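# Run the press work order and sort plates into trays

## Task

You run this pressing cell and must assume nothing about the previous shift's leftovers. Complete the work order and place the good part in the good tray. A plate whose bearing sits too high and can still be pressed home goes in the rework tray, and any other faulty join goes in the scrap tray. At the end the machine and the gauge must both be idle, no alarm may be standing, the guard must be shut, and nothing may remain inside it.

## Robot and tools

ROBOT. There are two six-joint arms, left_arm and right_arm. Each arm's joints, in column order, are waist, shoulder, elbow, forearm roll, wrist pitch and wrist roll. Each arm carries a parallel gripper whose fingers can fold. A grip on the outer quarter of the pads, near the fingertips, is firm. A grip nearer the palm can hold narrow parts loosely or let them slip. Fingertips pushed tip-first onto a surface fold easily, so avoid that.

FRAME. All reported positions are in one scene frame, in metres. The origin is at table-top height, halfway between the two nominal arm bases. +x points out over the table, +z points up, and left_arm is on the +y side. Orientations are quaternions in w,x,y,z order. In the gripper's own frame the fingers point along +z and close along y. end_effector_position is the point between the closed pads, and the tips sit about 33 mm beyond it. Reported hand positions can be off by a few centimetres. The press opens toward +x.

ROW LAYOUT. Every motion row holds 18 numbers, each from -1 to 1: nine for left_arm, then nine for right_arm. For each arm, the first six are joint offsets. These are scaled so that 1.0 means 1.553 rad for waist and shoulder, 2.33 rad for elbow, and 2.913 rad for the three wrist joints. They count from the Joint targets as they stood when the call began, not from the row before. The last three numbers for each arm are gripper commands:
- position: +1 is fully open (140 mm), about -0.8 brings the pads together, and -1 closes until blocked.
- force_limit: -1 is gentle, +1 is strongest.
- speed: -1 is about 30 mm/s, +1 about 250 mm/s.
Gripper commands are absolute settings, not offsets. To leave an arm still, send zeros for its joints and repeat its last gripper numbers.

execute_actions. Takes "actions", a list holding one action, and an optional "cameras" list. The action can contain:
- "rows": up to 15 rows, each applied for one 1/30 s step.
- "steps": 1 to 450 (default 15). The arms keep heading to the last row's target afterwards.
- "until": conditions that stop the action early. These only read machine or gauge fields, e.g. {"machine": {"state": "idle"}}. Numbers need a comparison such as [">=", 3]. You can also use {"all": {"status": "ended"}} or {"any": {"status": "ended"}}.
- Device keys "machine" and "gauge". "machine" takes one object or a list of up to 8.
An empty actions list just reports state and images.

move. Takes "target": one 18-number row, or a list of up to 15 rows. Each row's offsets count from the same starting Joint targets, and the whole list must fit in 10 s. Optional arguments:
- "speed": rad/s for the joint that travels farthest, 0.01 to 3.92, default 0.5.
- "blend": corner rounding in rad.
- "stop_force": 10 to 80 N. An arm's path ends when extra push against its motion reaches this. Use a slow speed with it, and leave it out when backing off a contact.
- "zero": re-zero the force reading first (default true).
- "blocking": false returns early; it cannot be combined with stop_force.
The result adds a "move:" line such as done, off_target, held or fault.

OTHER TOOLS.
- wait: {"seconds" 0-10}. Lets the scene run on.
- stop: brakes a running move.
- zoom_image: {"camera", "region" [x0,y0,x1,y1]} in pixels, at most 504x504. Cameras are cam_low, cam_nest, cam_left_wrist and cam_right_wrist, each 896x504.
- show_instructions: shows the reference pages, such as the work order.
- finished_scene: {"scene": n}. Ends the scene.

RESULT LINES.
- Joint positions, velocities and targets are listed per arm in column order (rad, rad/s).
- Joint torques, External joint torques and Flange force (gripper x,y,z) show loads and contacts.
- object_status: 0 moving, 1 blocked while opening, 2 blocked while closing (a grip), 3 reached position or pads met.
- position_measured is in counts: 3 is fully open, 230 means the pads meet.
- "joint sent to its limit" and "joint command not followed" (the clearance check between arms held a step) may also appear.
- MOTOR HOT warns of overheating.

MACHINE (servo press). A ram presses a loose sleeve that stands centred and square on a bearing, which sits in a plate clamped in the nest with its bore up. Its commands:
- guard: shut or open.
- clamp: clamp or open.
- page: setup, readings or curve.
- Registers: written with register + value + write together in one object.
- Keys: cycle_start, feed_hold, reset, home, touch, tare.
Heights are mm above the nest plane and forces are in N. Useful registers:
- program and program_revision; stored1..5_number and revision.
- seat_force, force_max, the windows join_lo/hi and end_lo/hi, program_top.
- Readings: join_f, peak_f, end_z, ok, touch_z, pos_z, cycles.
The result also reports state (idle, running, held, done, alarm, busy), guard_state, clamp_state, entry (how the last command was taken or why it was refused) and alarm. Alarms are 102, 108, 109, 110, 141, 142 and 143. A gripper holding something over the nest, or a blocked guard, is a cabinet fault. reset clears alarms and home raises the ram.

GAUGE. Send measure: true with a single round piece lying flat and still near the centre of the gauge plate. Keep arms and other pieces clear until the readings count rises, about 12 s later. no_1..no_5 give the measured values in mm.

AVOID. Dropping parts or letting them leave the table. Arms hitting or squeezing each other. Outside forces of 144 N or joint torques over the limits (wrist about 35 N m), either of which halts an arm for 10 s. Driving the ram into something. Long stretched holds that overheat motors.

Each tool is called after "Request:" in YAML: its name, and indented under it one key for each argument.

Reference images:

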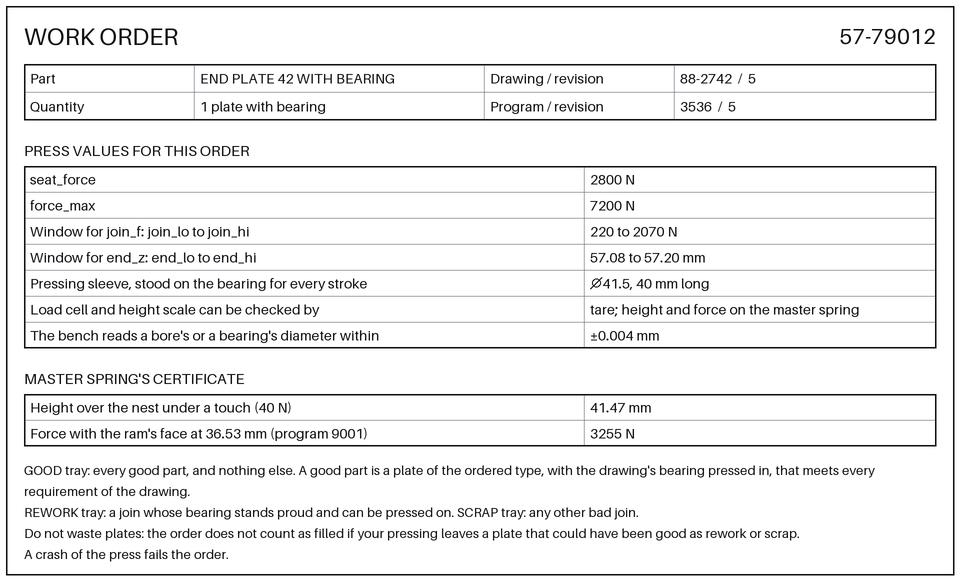

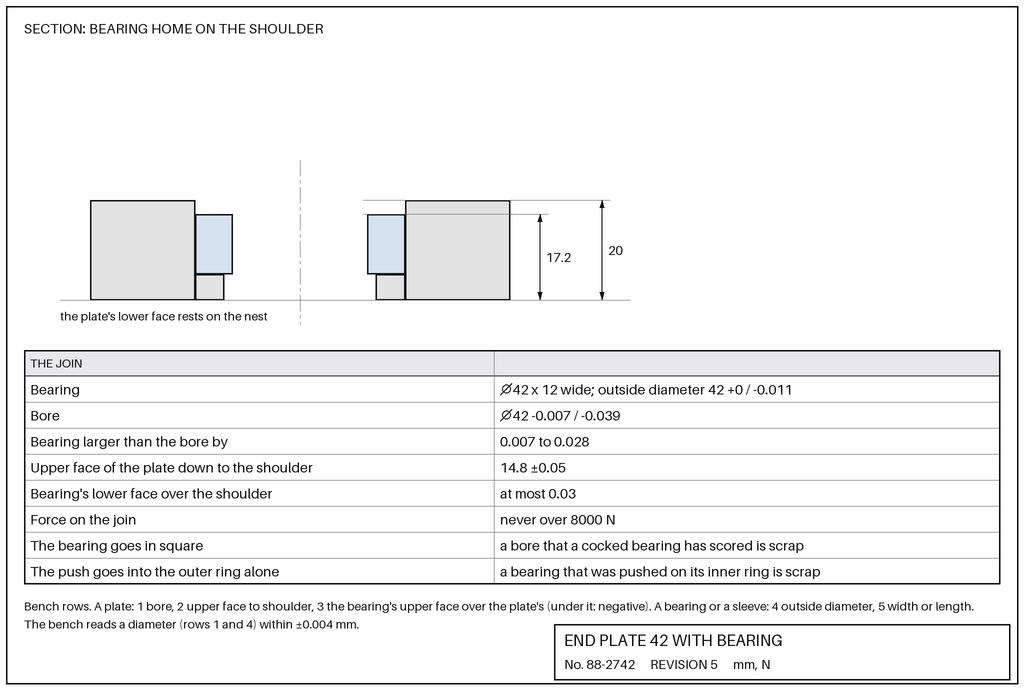

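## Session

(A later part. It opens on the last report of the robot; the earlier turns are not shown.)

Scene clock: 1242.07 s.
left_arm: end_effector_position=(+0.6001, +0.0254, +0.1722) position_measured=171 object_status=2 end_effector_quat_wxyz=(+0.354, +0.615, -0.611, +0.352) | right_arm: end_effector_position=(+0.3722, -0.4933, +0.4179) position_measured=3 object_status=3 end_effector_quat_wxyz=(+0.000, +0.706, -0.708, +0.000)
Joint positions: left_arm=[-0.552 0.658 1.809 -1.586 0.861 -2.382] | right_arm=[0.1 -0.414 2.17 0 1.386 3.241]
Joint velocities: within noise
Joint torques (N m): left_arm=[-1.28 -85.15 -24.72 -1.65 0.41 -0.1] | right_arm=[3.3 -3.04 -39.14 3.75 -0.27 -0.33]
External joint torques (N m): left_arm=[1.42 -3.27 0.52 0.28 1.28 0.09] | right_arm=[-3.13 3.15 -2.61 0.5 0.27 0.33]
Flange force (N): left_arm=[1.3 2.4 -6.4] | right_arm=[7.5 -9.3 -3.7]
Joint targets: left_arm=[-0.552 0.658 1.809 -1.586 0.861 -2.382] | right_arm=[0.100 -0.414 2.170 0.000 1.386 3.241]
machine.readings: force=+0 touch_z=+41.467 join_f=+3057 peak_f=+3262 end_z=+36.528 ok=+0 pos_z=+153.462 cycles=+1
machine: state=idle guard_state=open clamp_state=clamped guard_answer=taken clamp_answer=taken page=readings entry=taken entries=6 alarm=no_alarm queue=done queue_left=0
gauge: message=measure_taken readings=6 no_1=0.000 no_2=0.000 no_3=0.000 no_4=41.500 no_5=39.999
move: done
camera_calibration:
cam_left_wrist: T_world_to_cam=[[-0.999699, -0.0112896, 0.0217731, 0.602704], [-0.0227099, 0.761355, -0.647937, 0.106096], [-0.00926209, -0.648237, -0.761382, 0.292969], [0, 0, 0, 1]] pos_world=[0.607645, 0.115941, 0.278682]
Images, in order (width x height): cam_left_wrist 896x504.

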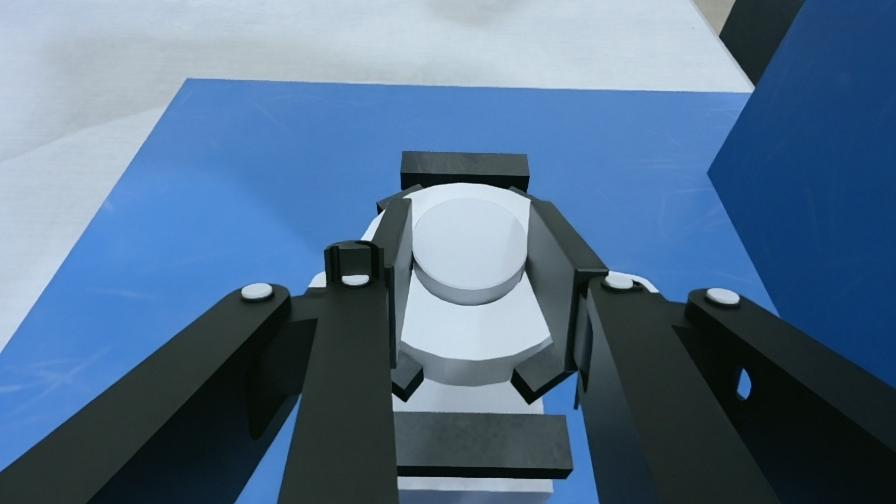

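Request:
move:
  target:
    - [0,-0.0015,-0.0001,0.0007,0,-0.0011,-1,0,-1,0,0,0,0,0,0,1,1,1]
    - [0.0002,-0.0016,0.0001,0.0007,0,-0.0011,-1,0,-1,0,0,0,0,0,0,1,1,1]
  speed: 0.01
  cameras: ["cam_left_wrist"]

Request:
zoom_image:
  camera: "cam_left_wrist"
  region: [405, 260, 535, 330]

Request:
move:
  target: [0,0.0014,0.0001,-0.0007,0,0.001,-1,0,-1,0,0,0,0,0,0,1,1,1]
  speed: 0.01
  stop_force: 10
  cameras: ["cam_left_wrist"]

Request:
zoom_image:
  camera: "cam_left_wrist"
  region: [400, 180, 540, 320]

Scene clock: 1248.97 s.
left_arm: end_effector_position=(+0.6001, +0.0256, +0.1740) position_measured=171 object_status=2 end_effector_quat_wxyz=(+0.354, +0.615, -0.611, +0.352) | right_arm: end_effector_position=(+0.3722, -0.4933, +0.4179) position_measured=3 object_status=3 end_effector_quat_wxyz=(+0.000, +0.706, -0.708, +0.000)
Joint positions: left_arm=[-0.552 0.656 1.809 -1.584 0.861 -2.385] | right_arm=[0.1 -0.414 2.17 0 1.386 3.241]
Joint velocities: within noise
Joint torques (N m): left_arm=[-0.61 -87.17 -24.93 -1.62 1.78 -0.06] | right_arm=[2.95 -4.02 -39.41 3.78 -0.27 -0.27]
External joint torques (N m): left_arm=[0.84 -1.63 0.45 0.24 -0.09 0.06] | right_arm=[-3.01 4.34 -2.41 0.46 0.27 0.27]
Flange force (N): left_arm=[0.8 1.6 -3.1] | right_arm=[6.8 -11.4 -2.9]
Joint targets: left_arm=[-0.552 0.656 1.809 -1.584 0.861 -2.385] | right_arm=[0.100 -0.414 2.170 0.000 1.386 3.241]
machine.readings: force=+0 touch_z=+41.467 join_f=+3057 peak_f=+3262 end_z=+36.528 ok=+0 pos_z=+153.462 cycles=+1
machine: state=idle guard_state=open clamp_state=clamped guard_answer=taken clamp_answer=taken page=readings entry=taken entries=6 alarm=no_alarm queue=done queue_left=0
gauge: message=measure_taken readings=6 no_1=0.000 no_2=0.000 no_3=0.000 no_4=41.500 no_5=39.999
move: done
camera_calibration:
cam_left_wrist: T_world_to_cam=[[-0.999698, -0.0114284, 0.0217629, 0.602682], [-0.0228095, 0.76131, -0.647986, 0.107331], [-0.00916288, -0.648287, -0.761341, 0.294414], [0, 0, 0, 1]] pos_world=[0.607645, 0.116041, 0.280582]
Images, in order (width x height): cam_left_wrist 896x504.

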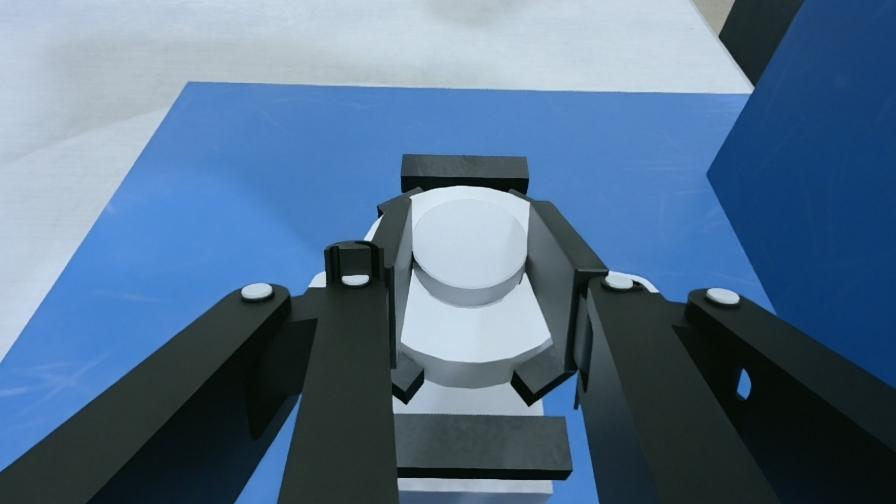

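Scaled by 3.877.

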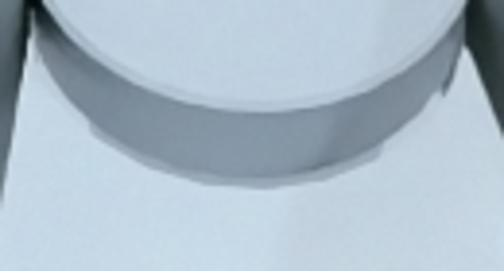

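Scene clock: 1250.03 s.
left_arm: end_effector_position=(+0.6001, +0.0258, +0.1723) position_measured=171 object_status=2 end_effector_quat_wxyz=(+0.354, +0.615, -0.611, +0.352) | right_arm: end_effector_position=(+0.3722, -0.4933, +0.4179) position_measured=3 object_status=3 end_effector_quat_wxyz=(+0.000, +0.706, -0.708, +0.000)
Joint positions: left_arm=[-0.552 0.658 1.81 -1.586 0.861 -2.383] | right_arm=[0.1 -0.414 2.17 0 1.386 3.241]
Joint velocities: within noise
Joint torques (N m): left_arm=[-2.1 -86.81 -24.69 -1.7 1.78 -0.06] | right_arm=[3.55 -3.31 -39.49 3.74 -0.27 -0.3]
External joint torques (N m): left_arm=[2.61 -1.9 0.4 0.33 -0.1 0.06] | right_arm=[-3.42 3.6 -2.27 0.52 0.28 0.3]
Flange force (N): left_arm=[0.1 0.5 -5.3] | right_arm=[8.4 -9.9 -2.9]
Joint targets: left_arm=[-0.552 0.658 1.810 -1.586 0.861 -2.383] | right_arm=[0.100 -0.414 2.170 0.000 1.386 3.241]
machine.readings: force=+0 touch_z=+41.467 join_f=+3057 peak_f=+3262 end_z=+36.528 ok=+0 pos_z=+153.462 cycles=+1
machine: state=idle guard_state=open clamp_state=clamped guard_answer=taken clamp_answer=taken page=readings entry=taken entries=6 alarm=no_alarm queue=done queue_left=0
gauge: message=measure_taken readings=6 no_1=0.000 no_2=0.000 no_3=0.000 no_4=41.500 no_5=39.999
move: done
camera_calibration:
cam_left_wrist: T_world_to_cam=[[-0.999685, -0.0117467, 0.0221613, 0.602639], [-0.0233088, 0.761397, -0.647866, 0.106272], [-0.00926325, -0.648179, -0.761432, 0.293248], [0, 0, 0, 1]] pos_world=[0.607643, 0.116241, 0.278783]
Images, in order (width x height): cam_left_wrist 896x504.

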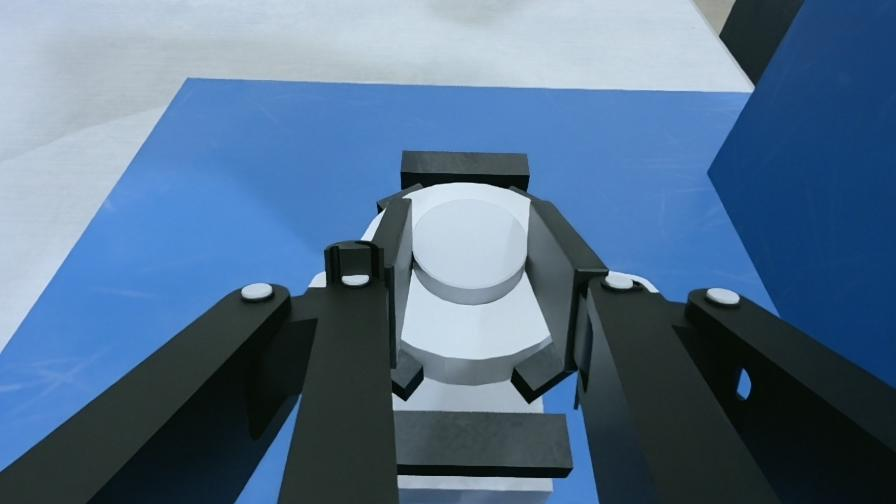

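Scaled by 3.600.

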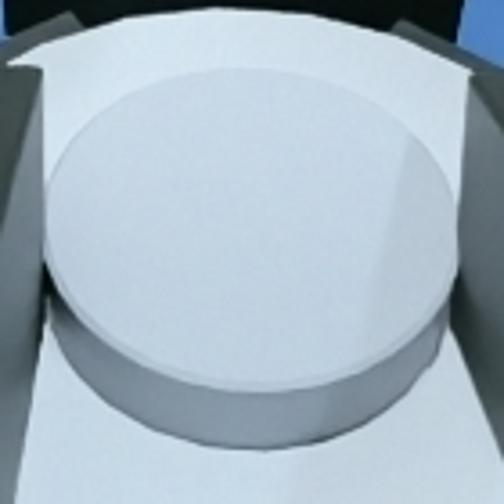

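Request:
move:
  target: [0,0.0014,0.0001,-0.0007,0,0.001,-1,0,-1,0,0,0,0,0,0,1,1,1]
  speed: 0.01
  stop_force: 10
  zero: false
  cameras: ["cam_left_wrist"]

Request:
zoom_image:
  camera: "cam_left_wrist"
  region: [400, 180, 540, 320]

Scene clock: 1252.93 s.
left_arm: end_effector_position=(+0.6002, +0.0258, +0.1716) position_measured=171 object_status=2 end_effector_quat_wxyz=(+0.354, +0.615, -0.611, +0.352) | right_arm: end_effector_position=(+0.3722, -0.4933, +0.4179) position_measured=3 object_status=3 end_effector_quat_wxyz=(+0.000, +0.706, -0.708, +0.000)
Joint positions: left_arm=[-0.552 0.659 1.81 -1.587 0.861 -2.381] | right_arm=[0.1 -0.414 2.17 0 1.386 3.241]
Joint velocities: within noise
Joint torques (N m): left_arm=[-6.66 -78.53 -24.82 -1.75 -0.41 -0.11] | right_arm=[3.27 -3.41 -39.36 3.7 -0.31 -0.27]
External joint torques (N m): left_arm=[6.81 -10.38 0.51 0.37 2.11 0.11] | right_arm=[-3.21 3.64 -2.46 0.56 0.3 0.27]
Flange force (N): left_arm=[4.1 5.0 -20.0] | right_arm=[7.7 -10.1 -3.3]
Joint targets: left_arm=[-0.552 0.659 1.810 -1.587 0.861 -2.381] | right_arm=[0.100 -0.414 2.170 0.000 1.386 3.241]
machine.readings: force=+0 touch_z=+41.467 join_f=+3057 peak_f=+3262 end_z=+36.528 ok=+0 pos_z=+153.462 cycles=+1
machine: state=idle guard_state=open clamp_state=clamped guard_answer=taken clamp_answer=taken page=readings entry=taken entries=6 alarm=no_alarm queue=done queue_left=0
gauge: message=measure_taken readings=6 no_1=0.000 no_2=0.000 no_3=0.000 no_4=41.500 no_5=39.999
move: contact (left_arm)
camera_calibration:
cam_left_wrist: T_world_to_cam=[[-0.999686, -0.0118116, 0.0220868, 0.602781], [-0.0233106, 0.761346, -0.647926, 0.10591], [-0.00916268, -0.648238, -0.761383, 0.292723], [0, 0, 0, 1]] pos_world=[0.607743, 0.11624, 0.278183]
Images, in order (width x height): cam_left_wrist 896x504.

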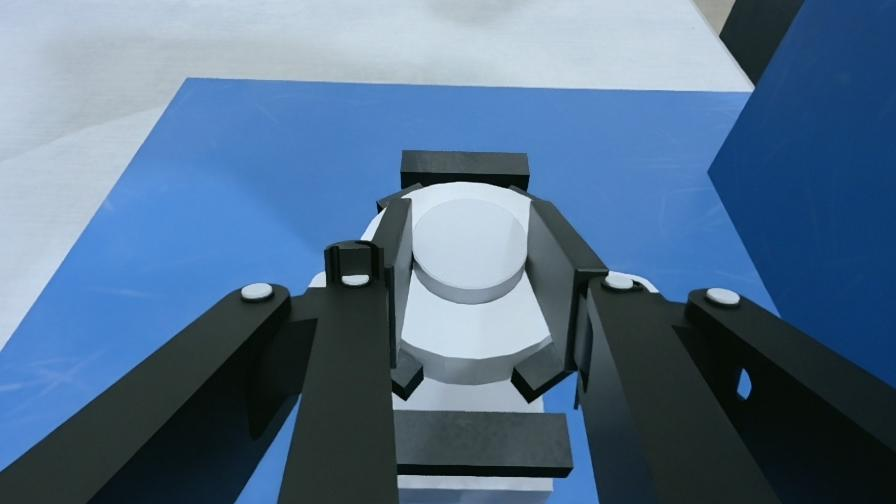

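Scaled by 3.600.

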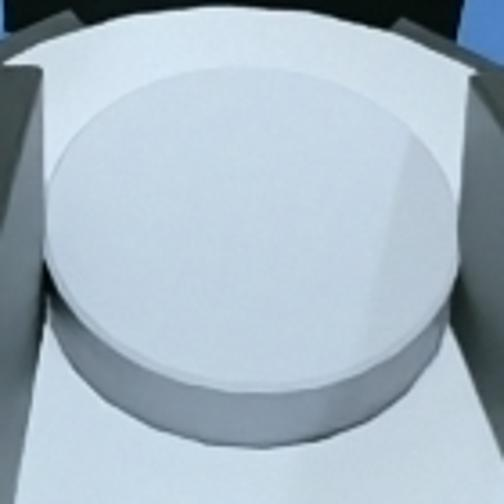

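Request:
move:
  target: [0,-0.0004,0,0.0002,0,-0.0003,-1,0,-1,0,0,0,0,0,0,1,1,1]
  speed: 0.01
  cameras: []

Request:
execute_actions:
  actions:
    - {"rows":[[0,0,0,0,0,0,-0.2,0,-1,0,0,0,0,0,0,1,1,1]],"steps":30}
  cameras: ["cam_left_wrist"]

Request:
zoom_image:
  camera: "cam_left_wrist"
  region: [400, 180, 540, 320]

Scene clock: 1255.70 s.
left_arm: end_effector_position=(+0.6002, +0.0258, +0.1721) position_measured=171 object_status=2 end_effector_quat_wxyz=(+0.354, +0.615, -0.611, +0.352) | right_arm: end_effector_position=(+0.3722, -0.4933, +0.4179) position_measured=3 object_status=3 end_effector_quat_wxyz=(+0.000, +0.706, -0.708, +0.000)
Joint positions: left_arm=[-0.552 0.658 1.81 -1.587 0.861 -2.382] | right_arm=[0.1 -0.414 2.17 0 1.386 3.241]
Joint velocities: within noise
Joint torques (N m): left_arm=[0.61 -88.29 -25.94 -2.15 0.68 -0.14] | right_arm=[2.94 -3.54 -39.43 3.75 -0.26 -0.28]
External joint torques (N m): left_arm=[-0.45 0.32 1.84 0.79 1 0.14] | right_arm=[-2.9 3.93 -2.35 0.5 0.26 0.28]
Flange force (N): left_arm=[-1.2 2.3 -2.0] | right_arm=[6.6 -10.5 -2.9]
Joint targets: left_arm=[-0.552 0.658 1.810 -1.587 0.861 -2.382] | right_arm=[0.100 -0.414 2.170 0.000 1.386 3.241]
machine.readings: force=+0 touch_z=+41.467 join_f=+3057 peak_f=+3262 end_z=+36.528 ok=+0 pos_z=+153.462 cycles=+1
machine: state=idle guard_state=open clamp_state=clamped guard_answer=taken clamp_answer=taken page=readings entry=taken entries=6 alarm=no_alarm queue=done queue_left=0
gauge: message=measure_taken readings=6 no_1=0.000 no_2=0.000 no_3=0.000 no_4=41.500 no_5=39.999
move: done
No camera images: "cameras" was empty.

Scene clock: 1256.90 s.
left_arm: end_effector_position=(+0.6002, +0.0258, +0.1721) position_measured=154 object_status=3 end_effector_quat_wxyz=(+0.354, +0.615, -0.611, +0.352) | right_arm: end_effector_position=(+0.3722, -0.4933, +0.4179) position_measured=3 object_status=3 end_effector_quat_wxyz=(+0.000, +0.706, -0.708, +0.000)
Joint positions: left_arm=[-0.552 0.658 1.81 -1.587 0.861 -2.382] | right_arm=[0.1 -0.414 2.17 0 1.386 3.241]
Joint velocities: within noise
Joint torques (N m): left_arm=[-2.78 -86.61 -23.9 -1.51 1.68 -0.22] | right_arm=[2.82 -3.29 -39.34 3.73 -0.28 -0.31]
External joint torques (N m): left_arm=[2.86 -1.76 -0.28 0.14 0.01 0.22] | right_arm=[-2.8 3.83 -2.51 0.53 0.28 0.31]
Flange force (N): left_arm=[-0.3 -0.7 -4.7] | right_arm=[6.2 -10.4 -3.3]
Joint targets: left_arm=[-0.552 0.658 1.810 -1.587 0.861 -2.382] | right_arm=[0.100 -0.414 2.170 0.000 1.386 3.241]
machine.readings: force=+0 touch_z=+41.467 join_f=+3057 peak_f=+3262 end_z=+36.528 ok=+0 pos_z=+153.462 cycles=+1
machine: state=idle guard_state=open clamp_state=clamped guard_answer=taken clamp_answer=taken page=readings entry=taken entries=6 alarm=no_alarm queue=done queue_left=0
gauge: message=measure_taken readings=6 no_1=0.000 no_2=0.000 no_3=0.000 no_4=41.500 no_5=39.999
camera_calibration:
cam_left_wrist: T_world_to_cam=[[-0.999686, -0.0118108, 0.0220861, 0.602773], [-0.0233096, 0.761346, -0.647926, 0.106168], [-0.00916267, -0.648238, -0.761383, 0.293028], [0, 0, 0, 1]] pos_world=[0.607743, 0.11624, 0.278583]
Images, in order (width x height): cam_left_wrist 896x504.

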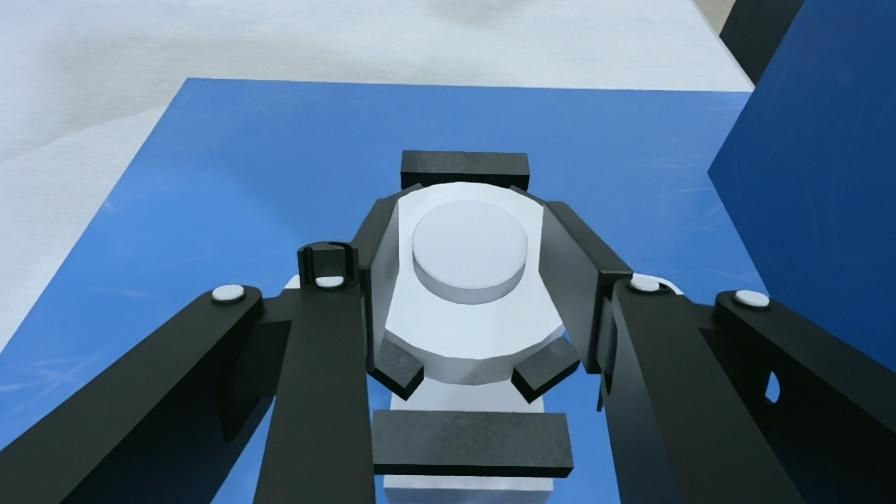

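Scaled by 3.600.

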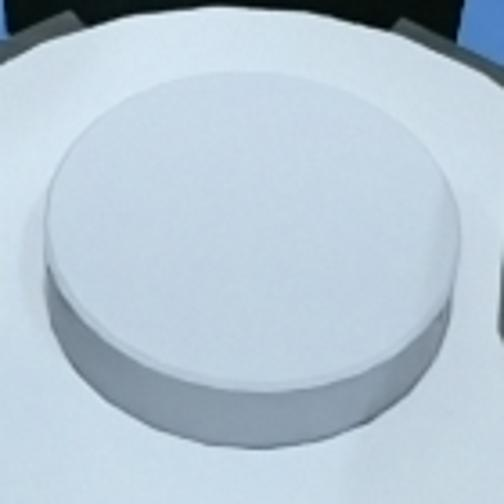

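Request:
execute_actions:
  actions:
    - {"rows":[[0,0,0,0,0,0,0,0,-1,0,0,0,0,0,0,1,1,1]],"steps":30}
  cameras: []

Request:
move:
  target: [0,-0.025,-0.0012,0.0129,0,-0.0195,0,0,-1,0,0,0,0,0,0,1,1,1]
  speed: 0.1
  cameras: ["cam_left_wrist"]

Request:
zoom_image:
  camera: "cam_left_wrist"
  region: [390, 180, 550, 380]

Scene clock: 1263.50 s.
left_arm: end_effector_position=(+0.6002, +0.0258, +0.1721) position_measured=129 object_status=3 end_effector_quat_wxyz=(+0.354, +0.615, -0.611, +0.352) | right_arm: end_effector_position=(+0.3722, -0.4933, +0.4179) position_measured=3 object_status=3 end_effector_quat_wxyz=(+0.000, +0.706, -0.708, +0.000)
Joint positions: left_arm=[-0.552 0.658 1.81 -1.587 0.861 -2.382] | right_arm=[0.1 -0.414 2.17 0 1.386 3.241]
Joint velocities: within noise
Joint torques (N m): left_arm=[-1.76 -86.76 -24.26 -1.55 1.63 -0.1] | right_arm=[3.18 -3.39 -39.47 3.8 -0.32 -0.3]
External joint torques (N m): left_arm=[1.91 -1.64 -0.01 0.18 0.06 0.1] | right_arm=[-3.13 3.99 -2.18 0.44 0.32 0.3]
Flange force (N): left_arm=[0.3 0.1 -3.9] | right_arm=[7.3 -10.5 -2.7]
Joint targets: left_arm=[-0.552 0.658 1.810 -1.587 0.861 -2.382] | right_arm=[0.100 -0.414 2.170 0.000 1.386 3.241]
machine.readings: force=+0 touch_z=+41.467 join_f=+3057 peak_f=+3262 end_z=+36.528 ok=+0 pos_z=+153.462 cycles=+1
machine: state=idle guard_state=open clamp_state=clamped guard_answer=taken clamp_answer=taken page=readings entry=taken entries=6 alarm=no_alarm queue=done queue_left=0
gauge: message=measure_taken readings=6 no_1=0.000 no_2=0.000 no_3=0.000 no_4=41.500 no_5=39.999
No camera images: "cameras" was empty.

Scene clock: 1264.33 s.
left_arm: end_effector_position=(+0.5986, +0.0266, +0.2010) position_measured=129 object_status=3 end_effector_quat_wxyz=(+0.354, +0.615, -0.611, +0.351) | right_arm: end_effector_position=(+0.3722, -0.4933, +0.4179) position_measured=3 object_status=3 end_effector_quat_wxyz=(+0.000, +0.706, -0.708, +0.000)
Joint positions: left_arm=[-0.552 0.619 1.807 -1.549 0.861 -2.439] | right_arm=[0.1 -0.414 2.17 0 1.386 3.241]
Joint velocities: within noise
Joint torques (N m): left_arm=[-1.84 -85.8 -25.45 -1.45 1.56 -0.16] | right_arm=[3.23 -3.25 -39.41 3.77 -0.26 -0.28]
External joint torques (N m): left_arm=[2.23 -1.25 -0.33 0.12 0.03 0.16] | right_arm=[-3.23 3.65 -2.45 0.49 0.26 0.28]
Flange force (N): left_arm=[-0.3 -0.9 -3.5] | right_arm=[7.8 -10.2 -3.2]
Joint targets: left_arm=[-0.552 0.619 1.807 -1.549 0.861 -2.439] | right_arm=[0.100 -0.414 2.170 0.000 1.386 3.241]
machine.readings: force=+0 touch_z=+41.467 join_f=+3057 peak_f=+3262 end_z=+36.528 ok=+0 pos_z=+153.462 cycles=+1
machine: state=idle guard_state=open clamp_state=clamped guard_answer=taken clamp_answer=taken page=readings entry=taken entries=6 alarm=no_alarm queue=done queue_left=0
gauge: message=measure_taken readings=6 no_1=0.000 no_2=0.000 no_3=0.000 no_4=41.500 no_5=39.999
move: done
camera_calibration:
cam_left_wrist: T_world_to_cam=[[-0.999667, -0.0114915, 0.0230926, 0.600379], [-0.0237071, 0.762095, -0.647032, 0.124192], [-0.0101634, -0.647364, -0.762113, 0.316349], [0, 0, 0, 1]] pos_world=[0.606339, 0.117046, 0.307586]
Images, in order (width x height): cam_left_wrist 896x504.

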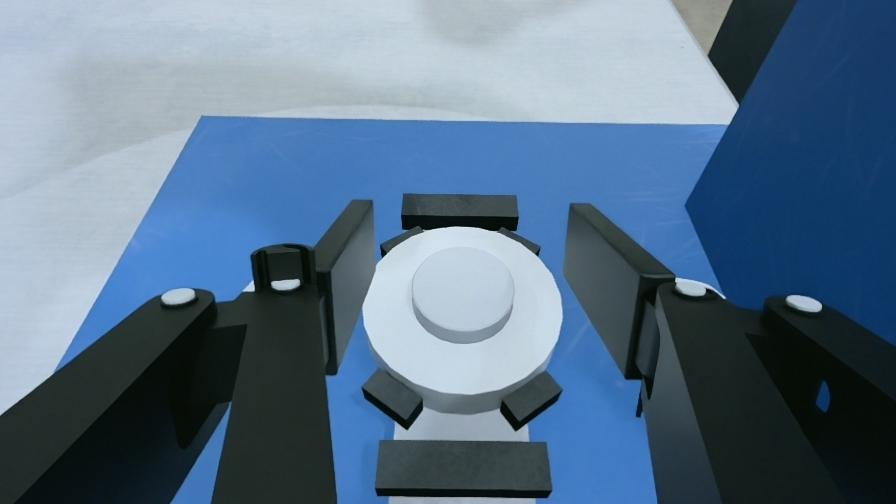

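Scaled by 2.520.

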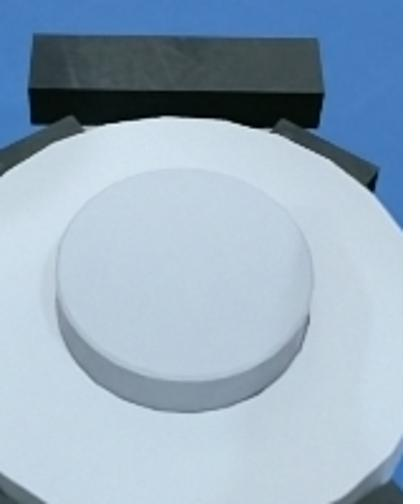

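Request:
zoom_image:
  camera: "cam_left_wrist"
  region: [405, 240, 525, 350]

Request:
execute_actions:
  actions: []
  cameras: ["cam_nest","cam_low"]

Request:
zoom_image:
  camera: "cam_low"
  region: [430, 190, 570, 300]

Scaled by 4.200.

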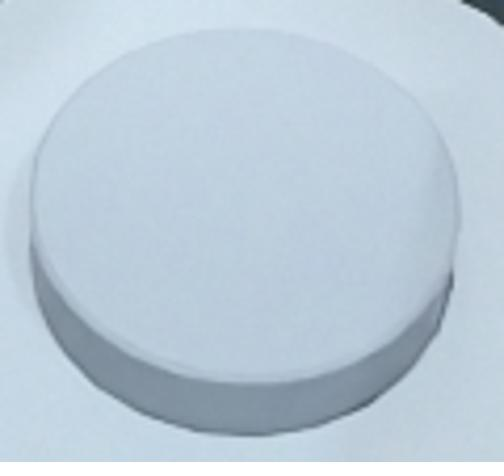

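Scene clock: 1268.47 s.
left_arm: end_effector_position=(+0.5986, +0.0267, +0.2010) position_measured=129 object_status=3 end_effector_quat_wxyz=(+0.354, +0.615, -0.611, +0.351) | right_arm: end_effector_position=(+0.3722, -0.4933, +0.4179) position_measured=3 object_status=3 end_effector_quat_wxyz=(+0.000, +0.706, -0.708, +0.000)
Joint positions: left_arm=[-0.552 0.619 1.807 -1.549 0.861 -2.439] | right_arm=[0.1 -0.414 2.17 0 1.386 3.241]
Joint velocities: within noise
Joint torques (N m): left_arm=[-2.26 -85.05 -25.59 -1.48 1.47 -0.02] | right_arm=[3.46 -3.74 -39.41 3.78 -0.34 -0.3]
External joint torques (N m): left_arm=[2.26 -1.92 -0.16 0.14 0.13 0.02] | right_arm=[-3.53 4.16 -2.38 0.46 0.34 0.3]
Flange force (N): left_arm=[0.4 -0.1 -4.5] | right_arm=[8.5 -11.1 -3.0]
Joint targets: left_arm=[-0.552 0.619 1.807 -1.549 0.861 -2.439] | right_arm=[0.100 -0.414 2.170 0.000 1.386 3.241]
Tool commands: left_gripper/position=+0.0 left_gripper/force_limit=+0.0 left_gripper/speed=-1.0 right_gripper/position=+1.0 right_gripper/force_limit=+1.0 right_gripper/speed=+1.0
machine.readings: force=+0 touch_z=+41.467 join_f=+3057 peak_f=+3262 end_z=+36.528 ok=+0 pos_z=+153.462 cycles=+1
machine: state=idle guard_state=open clamp_state=clamped guard_answer=taken clamp_answer=taken page=readings entry=taken entries=6 alarm=no_alarm queue=done queue_left=0
gauge: message=measure_taken readings=6 no_1=0.000 no_2=0.000 no_3=0.000 no_4=41.500 no_5=39.999
Images, in order (width x height): cam_low 896x504, cam_nest 896x504.

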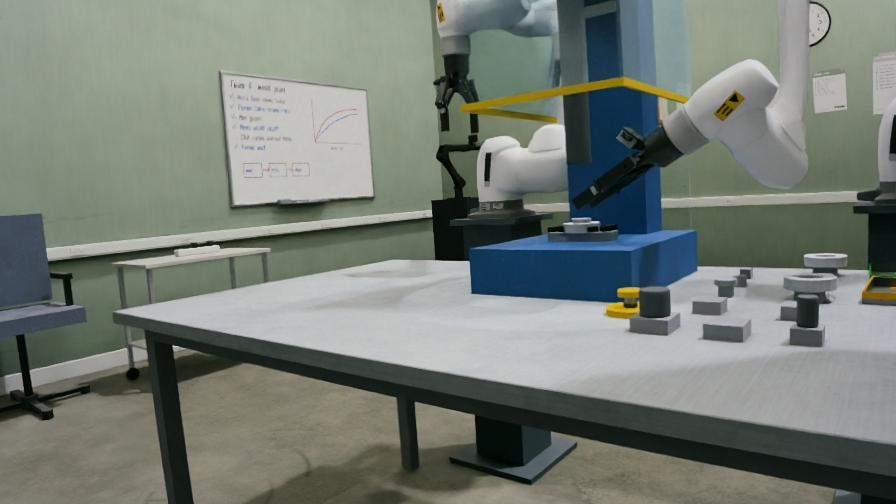

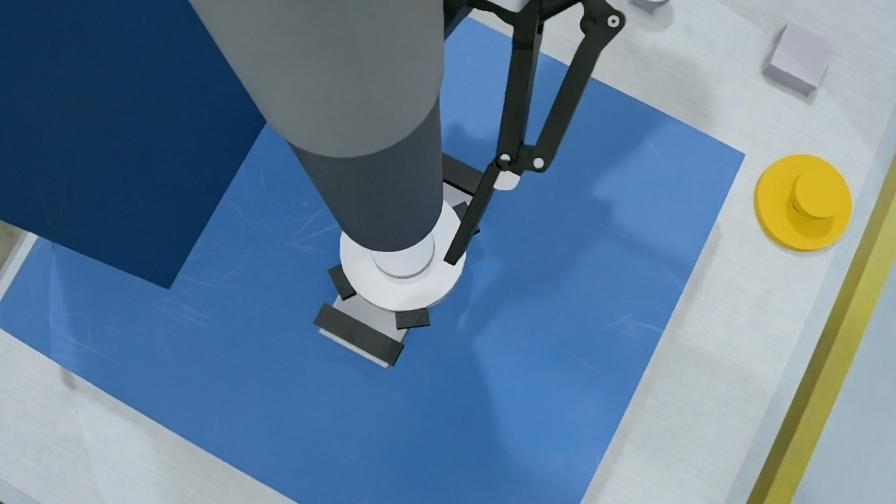

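Scaled by 3.600.

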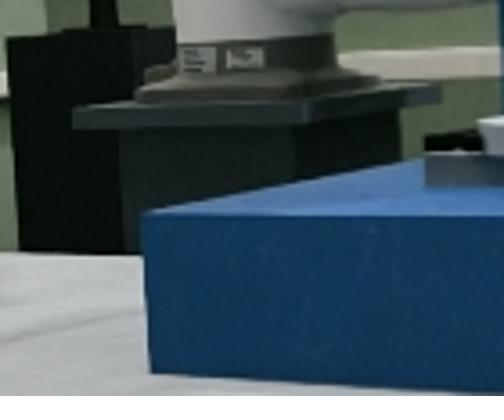

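Request:
zoom_image:
  camera: "cam_low"
  region: [545, 205, 625, 250]

Scaled by 6.300.

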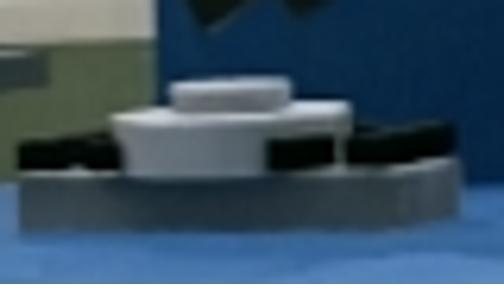

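Request:
move:
  target:
    - [0.1164,-0.0401,0.0428,0.0354,0.0401,0.0228,0.2,0,-1,0,0,0,0,0,0,1,1,1]
    - [0.3696,-0.2033,0.2628,-0.5467,-0.0799,0.2980,0.2,0,-1,0,0,0,0,0,0,1,1,1]
    - [0.3696,0.0367,0.1382,-0.5467,-0.0516,0.2980,0.2,0,-1,0,0,0,0,0,0,1,1,1]
  speed: [0.2,0.5,0.3]
  cameras: ["cam_left_wrist","cam_nest"]

Request:
zoom_image:
  camera: "cam_nest"
  region: [320, 190, 490, 330]

Scene clock: 1282.30 s.
left_arm: end_effector_position=(+0.8006, +0.7300, +0.0749) position_measured=104 object_status=3 end_effector_quat_wxyz=(-0.018, +0.866, +0.032, +0.499) | right_arm: end_effector_position=(+0.3722, -0.4933, +0.4179) position_measured=3 object_status=3 end_effector_quat_wxyz=(+0.000, +0.706, -0.708, +0.000)
Joint positions: left_arm=[0.022 0.676 2.129 -3.141 0.71 -1.571] | right_arm=[0.1 -0.414 2.17 0 1.386 3.241]
Joint velocities: within noise
Joint torques (N m): left_arm=[-2.01 -80.01 -16.66 -1.57 2.47 -0.08] | right_arm=[3.49 -3.49 -39.44 3.74 -0.3 -0.22]
External joint torques (N m): left_arm=[2.09 -2.41 0.18 0.13 -0.03 0.08] | right_arm=[-3.46 3.95 -2.24 0.51 0.31 0.22]
Flange force (N): left_arm=[2.9 -3.8 -3.8] | right_arm=[8.7 -10.6 -2.8]
Joint targets: left_arm=[0.022 0.676 2.129 -3.141 0.710 -1.571] | right_arm=[0.100 -0.414 2.170 0.000 1.386 3.241]
machine.readings: force=+0 touch_z=+41.467 join_f=+3057 peak_f=+3262 end_z=+36.528 ok=+0 pos_z=+153.462 cycles=+1
machine: state=idle guard_state=open clamp_state=clamped guard_answer=taken clamp_answer=taken page=readings entry=taken entries=6 alarm=no_alarm queue=done queue_left=0
gauge: message=measure_taken readings=6 no_1=0.000 no_2=0.000 no_3=0.000 no_4=41.500 no_5=39.999
move: done
camera_calibration:
cam_left_wrist: T_world_to_cam=[[0.0810843, -0.99656, 0.0171272, 0.66761], [-0.75696, -0.0727502, -0.649399, 0.708009], [0.648411, 0.0396915, -0.760255, -0.351296], [0, 0, 0, 1]] pos_world=[0.709585, 0.730765, 0.181272]
Images, in order (width x height): cam_nest 896x504, cam_left_wrist 896x504.

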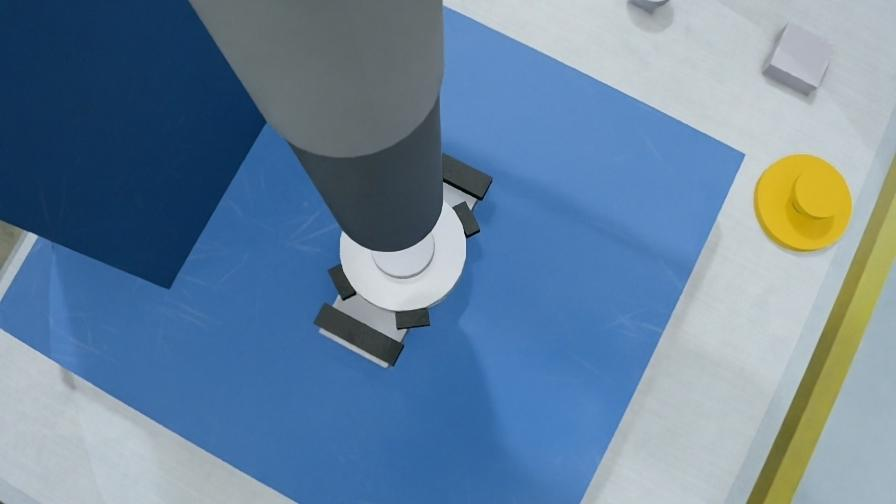

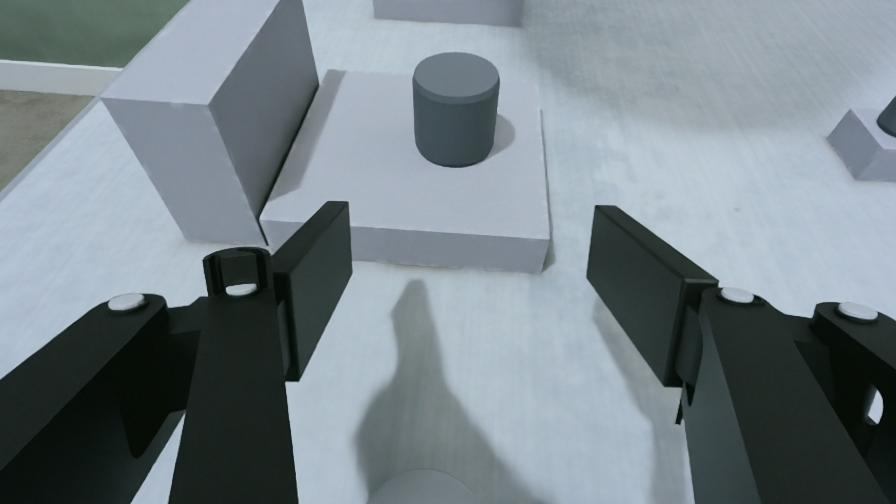

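Scaled by 2.965.

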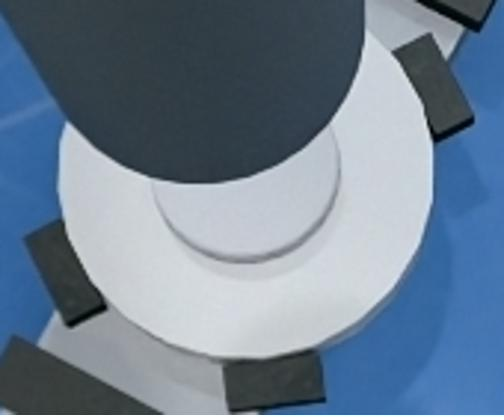

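Request:
move:
  target: [0,0.0379,-0.0601,0,-0.0279,0,0.2,0,-1,0,0,0,0,0,0,1,1,1]
  speed: 0.12
  cameras: ["cam_left_wrist"]

Scene clock: 1285.77 s.
left_arm: end_effector_position=(+0.8703, +0.7351, +0.0678) position_measured=104 object_status=3 end_effector_quat_wxyz=(-0.018, +0.866, +0.032, +0.499) | right_arm: end_effector_position=(+0.3722, -0.4933, +0.4179) position_measured=3 object_status=3 end_effector_quat_wxyz=(+0.000, +0.706, -0.708, +0.000)
Joint positions: left_arm=[0.022 0.735 1.989 -3.141 0.629 -1.571] | right_arm=[0.1 -0.414 2.17 0 1.386 3.241]
Joint velocities: within noise
Joint torques (N m): left_arm=[-2.31 -88.38 -19 -1.99 2.29 -0.09] | right_arm=[3.25 -3.44 -39.32 3.71 -0.28 -0.31]
External joint torques (N m): left_arm=[2.53 -2.1 -0.75 0.21 0.16 0.09] | right_arm=[-3.3 3.77 -2.41 0.53 0.28 0.31]
Flange force (N): left_arm=[2.5 -4.3 -1.7] | right_arm=[7.9 -10.4 -3.1]
Joint targets: left_arm=[0.022 0.735 1.989 -3.141 0.629 -1.571] | right_arm=[0.100 -0.414 2.170 0.000 1.386 3.241]
machine.readings: force=+0 touch_z=+41.467 join_f=+3057 peak_f=+3262 end_z=+36.528 ok=+0 pos_z=+153.462 cycles=+1
machine: state=idle guard_state=open clamp_state=clamped guard_answer=taken clamp_answer=taken page=readings entry=taken entries=6 alarm=no_alarm queue=done queue_left=0
gauge: message=measure_taken readings=6 no_1=0.000 no_2=0.000 no_3=0.000 no_4=41.500 no_5=39.999
move: done
camera_calibration:
cam_left_wrist: T_world_to_cam=[[0.0810859, -0.99656, 0.0171156, 0.667156], [-0.757052, -0.0727495, -0.649292, 0.756657], [0.648304, 0.039691, -0.760346, -0.402055], [0, 0, 0, 1]] pos_world=[0.779385, 0.735865, 0.174172]
Images, in order (width x height): cam_left_wrist 896x504.

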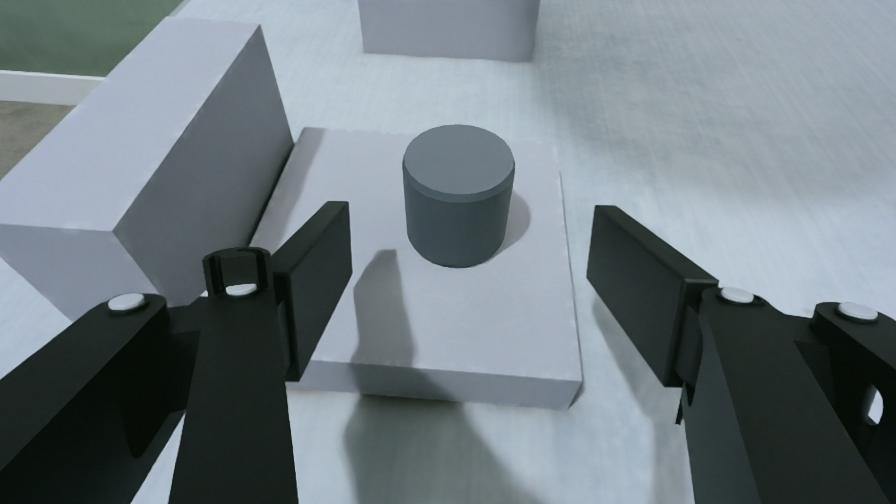

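Request:
move:
  target: [0.0006,0.0181,-0.0254,0,-0.0106,0,0.2,0,-1,0,0,0,0,0,0,1,1,1]
  speed: 0.06
  stop_force: 15
  cameras: ["cam_left_wrist"]

Scene clock: 1290.23 s.
left_arm: end_effector_position=(+0.8987, +0.7381, +0.0633) position_measured=104 object_status=3 end_effector_quat_wxyz=(-0.018, +0.866, +0.032, +0.499) | right_arm: end_effector_position=(+0.3722, -0.4933, +0.4179) position_measured=3 object_status=3 end_effector_quat_wxyz=(+0.000, +0.706, -0.708, +0.000)
Joint positions: left_arm=[0.023 0.763 1.93 -3.141 0.598 -1.571] | right_arm=[0.1 -0.414 2.17 0 1.386 3.241]
Joint velocities: within noise
Joint torques (N m): left_arm=[-2.52 -91.56 -20.75 -2.09 2.47 -0.03] | right_arm=[3.07 -3.53 -39.31 3.71 -0.31 -0.27]
External joint torques (N m): left_arm=[2.65 -1.48 -0.03 0.21 -0.04 0.03] | right_arm=[-2.89 3.55 -2.55 0.56 0.31 0.27]
Flange force (N): left_arm=[1.5 -4.3 -2.0] | right_arm=[6.7 -9.9 -3.5]
Joint targets: left_arm=[0.023 0.763 1.930 -3.141 0.598 -1.571] | right_arm=[0.100 -0.414 2.170 0.000 1.386 3.241]
machine.readings: force=+0 touch_z=+41.467 join_f=+3057 peak_f=+3262 end_z=+36.528 ok=+0 pos_z=+153.462 cycles=+1
machine: state=idle guard_state=open clamp_state=clamped guard_answer=taken clamp_answer=taken page=readings entry=taken entries=6 alarm=no_alarm queue=done queue_left=0
gauge: message=measure_taken readings=6 no_1=0.000 no_2=0.000 no_3=0.000 no_4=41.500 no_5=39.999
move: done
camera_calibration:
cam_left_wrist: T_world_to_cam=[[0.0820062, -0.996485, 0.0171318, 0.667016], [-0.756874, -0.0734522, -0.64942, 0.775845], [0.648396, 0.0402899, -0.760237, -0.42454], [0, 0, 0, 1]] pos_world=[0.807787, 0.738764, 0.169672]
Images, in order (width x height): cam_left_wrist 896x504.

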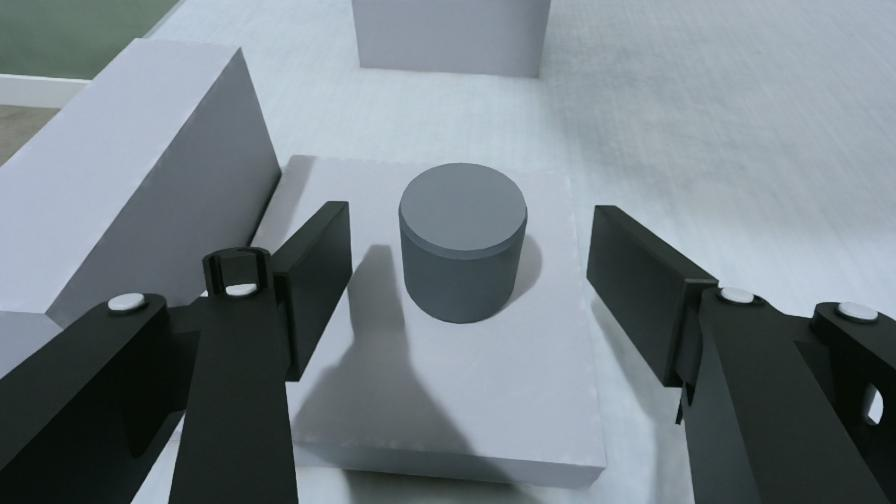

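Request:
move:
  target: [0.0017,0,0,0,0,0,0.2,0,-1,0,0,0,0,0,0,1,1,1]
  speed: 0.02
  cameras: []

Request:
execute_actions:
  actions:
    - {"rows":[[0,0,0,0,0,0,-1,0,-1,0,0,0,0,0,0,1,1,1]],"steps":90}
  cameras: ["cam_left_wrist"]

Scene clock: 1292.53 s.
left_arm: end_effector_position=(+0.8984, +0.7406, +0.0633) position_measured=104 object_status=3 end_effector_quat_wxyz=(-0.019, +0.865, +0.033, +0.499) | right_arm: end_effector_position=(+0.3722, -0.4933, +0.4179) position_measured=3 object_status=3 end_effector_quat_wxyz=(+0.000, +0.706, -0.708, +0.000)
Joint positions: left_arm=[0.026 0.763 1.93 -3.141 0.598 -1.571] | right_arm=[0.1 -0.414 2.17 0 1.386 3.241]
Joint velocities: within noise
Joint torques (N m): left_arm=[-2.22 -91.16 -20.71 -2.07 2.51 -0.1] | right_arm=[3.17 -3.58 -39.3 3.74 -0.24 -0.28]
External joint torques (N m): left_arm=[2.46 -2.45 -0.27 0.17 -0.06 0.1] | right_arm=[-3.19 4.18 -2.37 0.5 0.24 0.28]
Flange force (N): left_arm=[2.7 -3.9 -3.0] | right_arm=[7.5 -11.1 -2.8]
Joint targets: left_arm=[0.026 0.763 1.930 -3.141 0.598 -1.571] | right_arm=[0.100 -0.414 2.170 0.000 1.386 3.241]
machine.readings: force=+0 touch_z=+41.467 join_f=+3057 peak_f=+3262 end_z=+36.528 ok=+0 pos_z=+153.462 cycles=+1
machine: state=idle guard_state=open clamp_state=clamped guard_answer=taken clamp_answer=taken page=readings entry=taken entries=6 alarm=no_alarm queue=done queue_left=0
gauge: message=measure_taken readings=6 no_1=0.000 no_2=0.000 no_3=0.000 no_4=41.500 no_5=39.999
move: done
No camera images: "cameras" was empty.

Scene clock: 1295.73 s.
left_arm: end_effector_position=(+0.8984, +0.7407, +0.0633) position_measured=170 object_status=2 end_effector_quat_wxyz=(-0.019, +0.865, +0.033, +0.499) | right_arm: end_effector_position=(+0.3722, -0.4933, +0.4179) position_measured=3 object_status=3 end_effector_quat_wxyz=(+0.000, +0.706, -0.708, +0.000)
Joint positions: left_arm=[0.026 0.763 1.93 -3.141 0.598 -1.571] | right_arm=[0.1 -0.414 2.17 0 1.386 3.241]
Joint velocities: within noise
Joint torques (N m): left_arm=[-2.34 -85.74 -20.31 -1.95 1.23 -0.2] | right_arm=[2.94 -3.4 -39.37 3.7 -0.32 -0.26]
External joint torques (N m): left_arm=[2.5 -7.87 -0.63 0.06 1.22 0.2] | right_arm=[-3.02 3.89 -2.41 0.54 0.32 0.26]
Flange force (N): left_arm=[5.9 -3.3 -10.6] | right_arm=[7.1 -10.5 -3.2]
Joint targets: left_arm=[0.026 0.763 1.930 -3.141 0.598 -1.571] | right_arm=[0.100 -0.414 2.170 0.000 1.386 3.241]
machine.readings: force=+0 touch_z=+41.467 join_f=+3057 peak_f=+3262 end_z=+36.528 ok=+0 pos_z=+153.462 cycles=+1
machine: state=idle guard_state=open clamp_state=clamped guard_answer=taken clamp_answer=taken page=readings entry=taken entries=6 alarm=no_alarm queue=done queue_left=0
gauge: message=measure_taken readings=6 no_1=0.000 no_2=0.000 no_3=0.000 no_4=41.500 no_5=39.999
camera_calibration:
cam_left_wrist: T_world_to_cam=[[0.0847058, -0.996257, 0.01721, 0.666967], [-0.756665, -0.0755532, -0.649423, 0.777179], [0.648293, 0.0419877, -0.760232, -0.425617], [0, 0, 0, 1]] pos_world=[0.807492, 0.741059, 0.169672]
Images, in order (width x height): cam_left_wrist 896x504.

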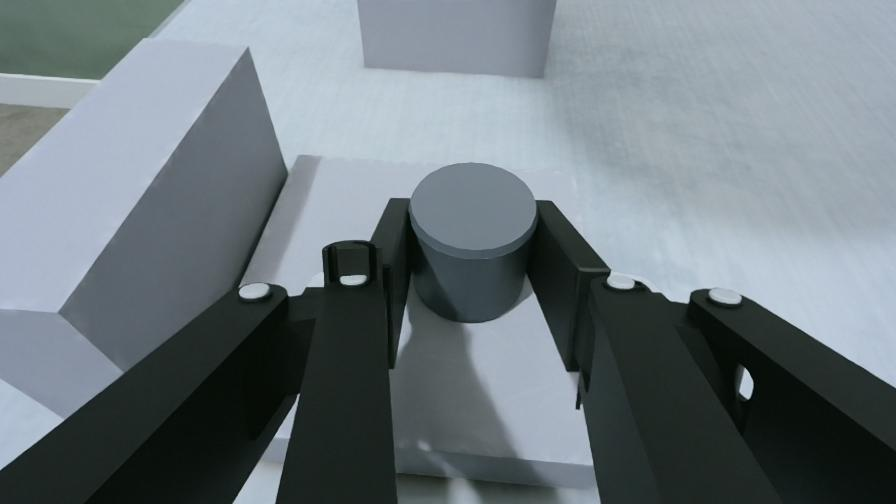

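Request:
move:
  target:
    - [-0.0002,-0.0086,0.0006,0,-0.0041,0,-1,0,-1,0,0,0,0,0,0,1,1,1]
    - [-0.0002,-0.0407,0.0266,0,-0.0004,0,-1,0,-1,0,0,0,0,0,0,1,1,1]
    - [-0.0026,-0.2961,0.21,0,0.0102,0,-1,0,-1,0,0,0,0,0,0,1,1,1]
    - [-0.2557,-0.1328,-0.01,0.5821,0.1302,-0.2752,-1,0,-1,0,0,0,0,0,0,1,1,1]
  speed: [0.03,0.15,0.4,0.5]
  cameras: ["cam_left_wrist"]

Scene clock: 1304.87 s.
left_arm: end_effector_position=(+0.5988, +0.1638, +0.2101) position_measured=170 object_status=2 end_effector_quat_wxyz=(+0.354, +0.611, -0.613, +0.353) | right_arm: end_effector_position=(+0.3722, -0.4933, +0.4179) position_measured=3 object_status=3 end_effector_quat_wxyz=(+0.000, +0.706, -0.708, +0.000)
Joint positions: left_arm=[-0.371 0.557 1.906 -1.446 0.978 -2.373] | right_arm=[0.1 -0.414 2.17 0 1.386 3.241]
Joint velocities: within noise
Joint torques (N m): left_arm=[-2.2 -81.01 -25.32 -2.01 2.6 -0.17] | right_arm=[3.38 -3.49 -39.47 3.83 -0.31 -0.31]
External joint torques (N m): left_arm=[2.38 1.24 1.29 0.9 -0.89 0.17] | right_arm=[-3.38 3.84 -2.2 0.41 0.32 0.31]
Flange force (N): left_arm=[-3.2 -0.1 -2.5] | right_arm=[8.2 -10.3 -2.8]
Joint targets: left_arm=[-0.371 0.557 1.906 -1.446 0.978 -2.373] | right_arm=[0.100 -0.414 2.170 0.000 1.386 3.241]
machine.readings: force=+0 touch_z=+41.467 join_f=+3057 peak_f=+3262 end_z=+36.528 ok=+0 pos_z=+153.462 cycles=+1
machine: state=idle guard_state=open clamp_state=clamped guard_answer=taken clamp_answer=taken page=readings entry=taken entries=6 alarm=no_alarm queue=done queue_left=0
gauge: message=measure_taken readings=6 no_1=0.000 no_2=0.000 no_3=0.000 no_4=41.500 no_5=39.999
move: done
camera_calibration:
cam_left_wrist: T_world_to_cam=[[-0.999847, -0.00483196, 0.0168323, 0.602191], [-0.0146101, 0.760096, -0.649647, 0.0209127], [-0.00965511, -0.649793, -0.76005, 0.411711], [0, 0, 0, 1]] pos_world=[0.606379, 0.254541, 0.316371]
Images, in order (width x height): cam_left_wrist 896x504.

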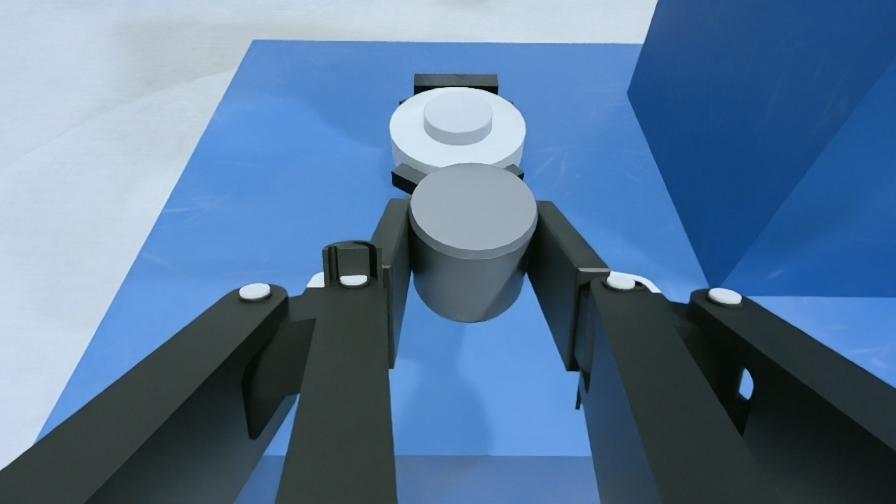

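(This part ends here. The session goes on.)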